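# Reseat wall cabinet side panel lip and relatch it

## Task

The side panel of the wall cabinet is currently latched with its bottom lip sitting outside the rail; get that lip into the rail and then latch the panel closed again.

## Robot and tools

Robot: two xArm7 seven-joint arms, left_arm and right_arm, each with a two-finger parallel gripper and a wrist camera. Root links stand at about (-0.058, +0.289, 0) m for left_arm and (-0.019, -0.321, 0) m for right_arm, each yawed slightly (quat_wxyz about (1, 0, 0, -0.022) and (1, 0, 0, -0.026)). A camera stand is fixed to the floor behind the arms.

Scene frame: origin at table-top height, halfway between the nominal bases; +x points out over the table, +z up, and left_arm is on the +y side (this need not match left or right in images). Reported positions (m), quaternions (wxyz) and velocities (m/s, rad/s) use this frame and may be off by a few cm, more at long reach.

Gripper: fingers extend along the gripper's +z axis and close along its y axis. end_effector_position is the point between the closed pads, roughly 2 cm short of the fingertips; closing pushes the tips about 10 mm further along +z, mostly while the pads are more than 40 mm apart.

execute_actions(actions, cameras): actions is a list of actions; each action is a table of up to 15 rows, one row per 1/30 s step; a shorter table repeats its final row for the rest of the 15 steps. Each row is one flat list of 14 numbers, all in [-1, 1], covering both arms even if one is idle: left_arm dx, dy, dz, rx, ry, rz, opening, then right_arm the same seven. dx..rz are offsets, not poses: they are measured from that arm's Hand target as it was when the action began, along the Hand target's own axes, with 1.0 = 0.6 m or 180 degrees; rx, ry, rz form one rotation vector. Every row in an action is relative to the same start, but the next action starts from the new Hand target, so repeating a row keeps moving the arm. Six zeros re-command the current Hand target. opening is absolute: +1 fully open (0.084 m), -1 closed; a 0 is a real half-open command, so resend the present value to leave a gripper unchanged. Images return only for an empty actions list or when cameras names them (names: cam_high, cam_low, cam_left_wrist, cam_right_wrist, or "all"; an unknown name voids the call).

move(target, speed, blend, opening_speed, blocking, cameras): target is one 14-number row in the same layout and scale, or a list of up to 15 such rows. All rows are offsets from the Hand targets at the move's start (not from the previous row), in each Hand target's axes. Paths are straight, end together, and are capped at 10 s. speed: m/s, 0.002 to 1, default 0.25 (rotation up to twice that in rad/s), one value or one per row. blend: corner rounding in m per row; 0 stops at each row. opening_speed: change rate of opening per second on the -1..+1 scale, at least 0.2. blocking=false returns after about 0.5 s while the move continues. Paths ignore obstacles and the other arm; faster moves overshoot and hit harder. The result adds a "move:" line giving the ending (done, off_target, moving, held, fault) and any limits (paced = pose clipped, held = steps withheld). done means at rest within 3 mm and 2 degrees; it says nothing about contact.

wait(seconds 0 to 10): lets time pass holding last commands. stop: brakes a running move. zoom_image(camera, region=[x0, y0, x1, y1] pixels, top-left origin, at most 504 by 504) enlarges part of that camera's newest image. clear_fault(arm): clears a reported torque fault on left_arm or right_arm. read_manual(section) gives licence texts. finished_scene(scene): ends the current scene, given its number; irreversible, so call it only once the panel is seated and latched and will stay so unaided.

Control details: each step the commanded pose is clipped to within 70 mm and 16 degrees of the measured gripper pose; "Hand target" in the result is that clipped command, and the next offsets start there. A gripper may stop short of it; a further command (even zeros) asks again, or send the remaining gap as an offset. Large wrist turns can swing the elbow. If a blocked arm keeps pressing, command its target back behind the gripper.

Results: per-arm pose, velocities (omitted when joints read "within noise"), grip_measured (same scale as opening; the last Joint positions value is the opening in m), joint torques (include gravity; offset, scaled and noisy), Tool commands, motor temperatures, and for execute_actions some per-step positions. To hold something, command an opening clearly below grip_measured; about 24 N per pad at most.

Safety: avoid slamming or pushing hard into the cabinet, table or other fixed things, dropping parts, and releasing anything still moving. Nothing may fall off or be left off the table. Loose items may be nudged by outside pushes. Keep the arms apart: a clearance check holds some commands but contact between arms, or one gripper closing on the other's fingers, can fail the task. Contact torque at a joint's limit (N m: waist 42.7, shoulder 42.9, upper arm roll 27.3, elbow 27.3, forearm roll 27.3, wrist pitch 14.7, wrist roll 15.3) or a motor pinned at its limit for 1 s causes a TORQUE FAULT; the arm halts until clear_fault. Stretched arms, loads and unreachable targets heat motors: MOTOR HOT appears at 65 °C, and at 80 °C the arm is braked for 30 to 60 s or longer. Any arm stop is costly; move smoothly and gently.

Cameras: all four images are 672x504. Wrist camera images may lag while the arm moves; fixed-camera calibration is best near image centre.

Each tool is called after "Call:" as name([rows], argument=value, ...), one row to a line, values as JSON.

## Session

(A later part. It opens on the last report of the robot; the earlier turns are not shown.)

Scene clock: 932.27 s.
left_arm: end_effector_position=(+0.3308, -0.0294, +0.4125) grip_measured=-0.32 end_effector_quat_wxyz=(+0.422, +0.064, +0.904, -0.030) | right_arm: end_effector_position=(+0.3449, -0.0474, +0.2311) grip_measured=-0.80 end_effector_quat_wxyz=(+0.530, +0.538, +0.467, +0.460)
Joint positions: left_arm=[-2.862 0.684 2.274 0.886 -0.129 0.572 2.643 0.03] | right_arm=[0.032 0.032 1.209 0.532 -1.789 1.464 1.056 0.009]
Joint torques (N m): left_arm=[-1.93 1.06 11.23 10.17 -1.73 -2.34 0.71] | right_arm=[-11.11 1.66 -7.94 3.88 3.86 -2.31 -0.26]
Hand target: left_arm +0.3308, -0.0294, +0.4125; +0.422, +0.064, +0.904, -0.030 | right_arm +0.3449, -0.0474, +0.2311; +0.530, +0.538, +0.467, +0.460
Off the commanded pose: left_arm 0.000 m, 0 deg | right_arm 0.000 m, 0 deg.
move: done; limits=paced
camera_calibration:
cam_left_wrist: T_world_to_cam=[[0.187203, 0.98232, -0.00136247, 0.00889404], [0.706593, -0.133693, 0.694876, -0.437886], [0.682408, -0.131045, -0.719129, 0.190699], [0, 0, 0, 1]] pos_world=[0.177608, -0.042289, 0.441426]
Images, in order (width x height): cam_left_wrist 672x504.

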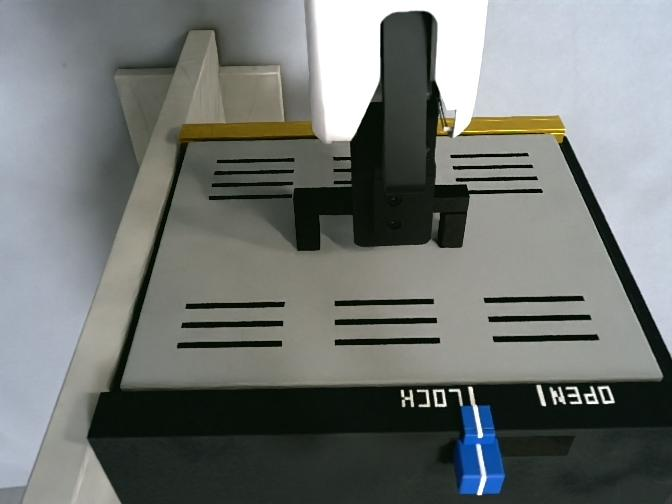

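Call:
move([
  [0,0,0,0,0,0,-0.3, 0,0,-0.0013,0,0,0,-0.95],
  [0,0,0,0,0,0,-0.3, 0,0,-0.0013,0,0,0,-0.2],
  [0,0,0,0,0,0,-0.3, 0,0,-0.12,0,0,0,-0.2],
], speed=[0.05,0.05,0.15], opening_speed=1.0, cameras=["cam_left_wrist","cam_right_wrist"])

Scene clock: 942.03 s.
left_arm: end_effector_position=(+0.3308, -0.0294, +0.4125) grip_measured=-0.32 end_effector_quat_wxyz=(+0.422, +0.064, +0.904, -0.030) | right_arm: end_effector_position=(+0.2736, -0.0374, +0.2321) grip_measured=-0.21 end_effector_quat_wxyz=(+0.530, +0.538, +0.467, +0.460)
Joint positions: left_arm=[-2.862 0.684 2.274 0.886 -0.129 0.572 2.643 0.03] | right_arm=[0.155 -0.072 1.322 0.501 -1.535 1.495 1.051 0.035]
Joint torques (N m): left_arm=[-2.22 0.94 11.39 10.25 -1.57 -2.24 0.58] | right_arm=[1.82 -7.06 -1.58 8.48 -0.18 0.77 -0.36]
Hand target: left_arm +0.3308, -0.0294, +0.4125; +0.422, +0.064, +0.904, -0.030 | right_arm +0.2736, -0.0374, +0.2321; +0.530, +0.538, +0.467, +0.460
Off the commanded pose: left_arm 0.000 m, 0 deg | right_arm 0.000 m, 0 deg.
move: done
camera_calibration:
cam_left_wrist: T_world_to_cam=[[0.187273, 0.982307, -0.00129526, 0.00885107], [0.706575, -0.13379, 0.694876, -0.437887], [0.682408, -0.131047, -0.719129, 0.190699], [0, 0, 0, 1]] pos_world=[0.177608, -0.0422887, 0.441425]
cam_right_wrist: T_world_to_cam=[[0.0501061, -0.0199803, 0.998544, -0.208026], [-0.0100583, -0.999759, -0.0194999, 0.0570752], [0.998693, -0.0090666, -0.050295, -0.138568], [0, 0, 0, 1]] pos_world=[0.149384, 0.0516487, 0.201867]
Images, in order (width x height): cam_left_wrist 672x504, cam_right_wrist 672x504.

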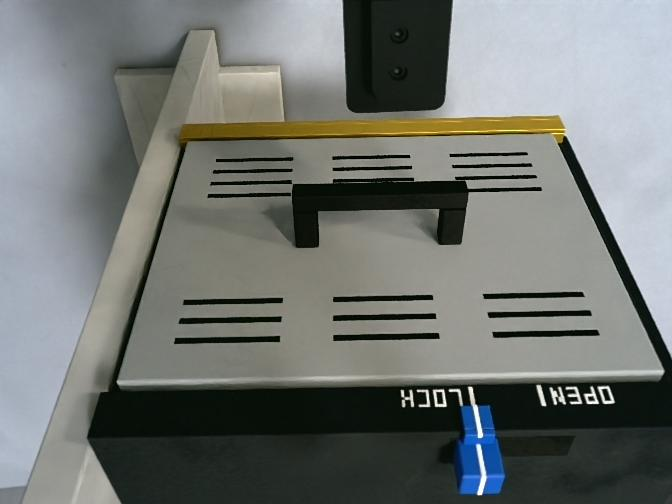

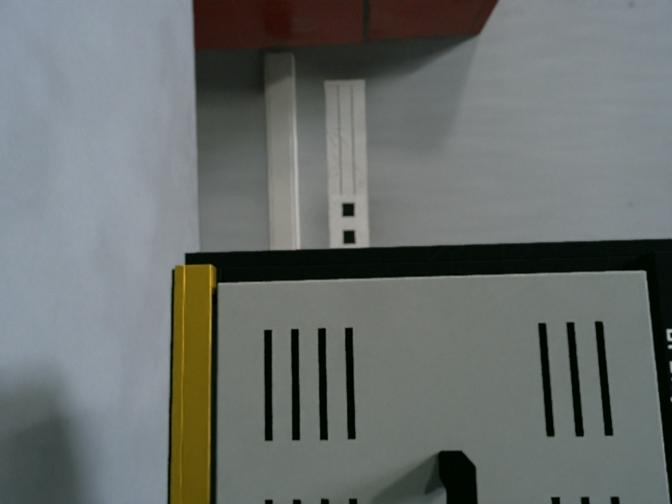

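Call:
zoom_image(camera="cam_left_wrist", region=[380, 330, 620, 504])

Call:
zoom_image(camera="cam_left_wrist", region=[80, 330, 320, 504])

Scaled by 2.100 from the camera's 672x504 image, which has a finer 960x720 frame.

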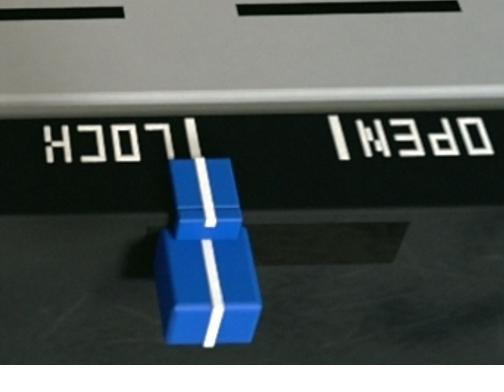

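Scaled by 2.100 from the camera's 672x504 image, which has a finer 960x720 frame.

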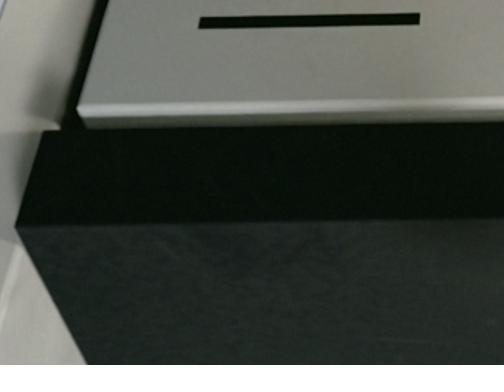

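Call:
move(target=[-0.0413,0.2475,-0.0806,0,0,0,-0.3, -0.1117,0.0608,-0.1595,0.1442,-0.0472,0.4793,-0.2], speed=0.4, cameras=["cam_left_wrist","cam_right_wrist"])

Call:
zoom_image(camera="cam_right_wrist", region=[160, 150, 400, 330])

Scene clock: 992.73 s.
left_arm: end_effector_position=(+0.3307, +0.1206, +0.4625) grip_measured=-0.32 end_effector_quat_wxyz=(+0.422, +0.064, +0.904, -0.030) | right_arm: end_effector_position=(+0.1701, -0.0904, +0.2700) grip_measured=-0.21 end_effector_quat_wxyz=(-0.017, +0.833, +0.023, +0.552)
Joint positions: left_arm=[-3.047 0.823 2.746 0.757 -0.193 0.67 3.019 0.03] | right_arm=[1.003 -1.087 0.651 0.153 -0.722 0.915 1.731 0.035]
Joint torques (N m): left_arm=[-2.28 2.55 7.01 10.77 -1.42 -1.6 0.57] | right_arm=[1.72 0.94 -4.61 10.75 0.39 0.18 0.16]
Hand target: left_arm +0.3307, +0.1206, +0.4625; +0.422, +0.064, +0.904, -0.030 | right_arm +0.1700, -0.0905, +0.2700; -0.017, +0.833, +0.023, +0.552
Off the commanded pose: left_arm 0.000 m, 0 deg | right_arm 0.000 m, 0 deg.
move: done
camera_calibration:
cam_left_wrist: T_world_to_cam=[[0.187273, 0.982307, -0.00129526, -0.13843], [0.706575, -0.13379, 0.694876, -0.452562], [0.682408, -0.131047, -0.719129, 0.246312], [0, 0, 0, 1]] pos_world=[0.177608, 0.107711, 0.491425]
cam_right_wrist: T_world_to_cam=[[0.0876083, -0.995733, -0.0290072, -0.0588946], [-0.268003, 0.00448569, -0.963408, 0.393256], [0.959427, 0.0921765, -0.266466, 0.0404367], [0, 0, 0, 1]] pos_world=[0.0717571, -0.0641346, 0.387932]
Images, in order (width x height): cam_left_wrist 672x504, cam_right_wrist 672x504.

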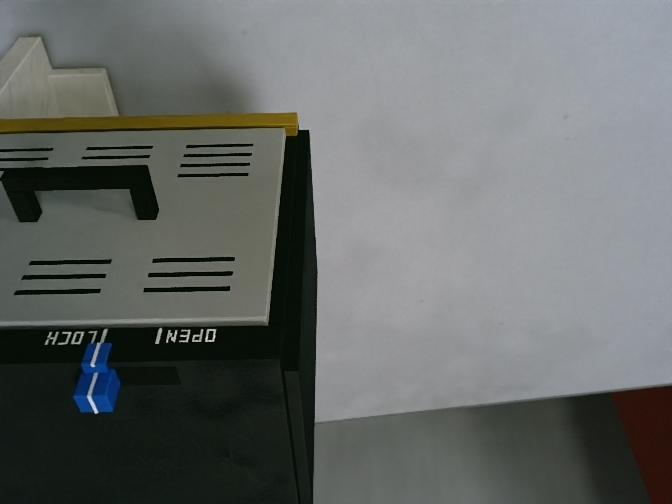

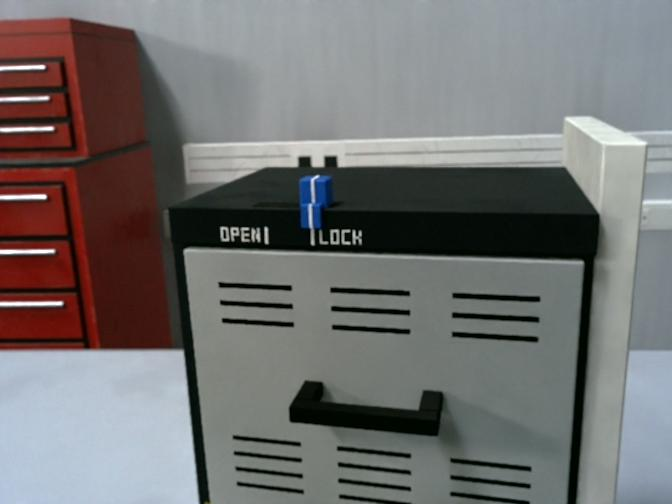

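Scaled by 2.100 from the camera's 672x504 image, which has a finer 960x720 frame.

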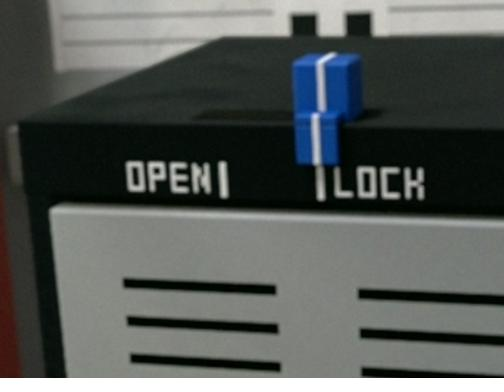

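Call:
finished_scene(scene=1)

The scene is finished: the task was done.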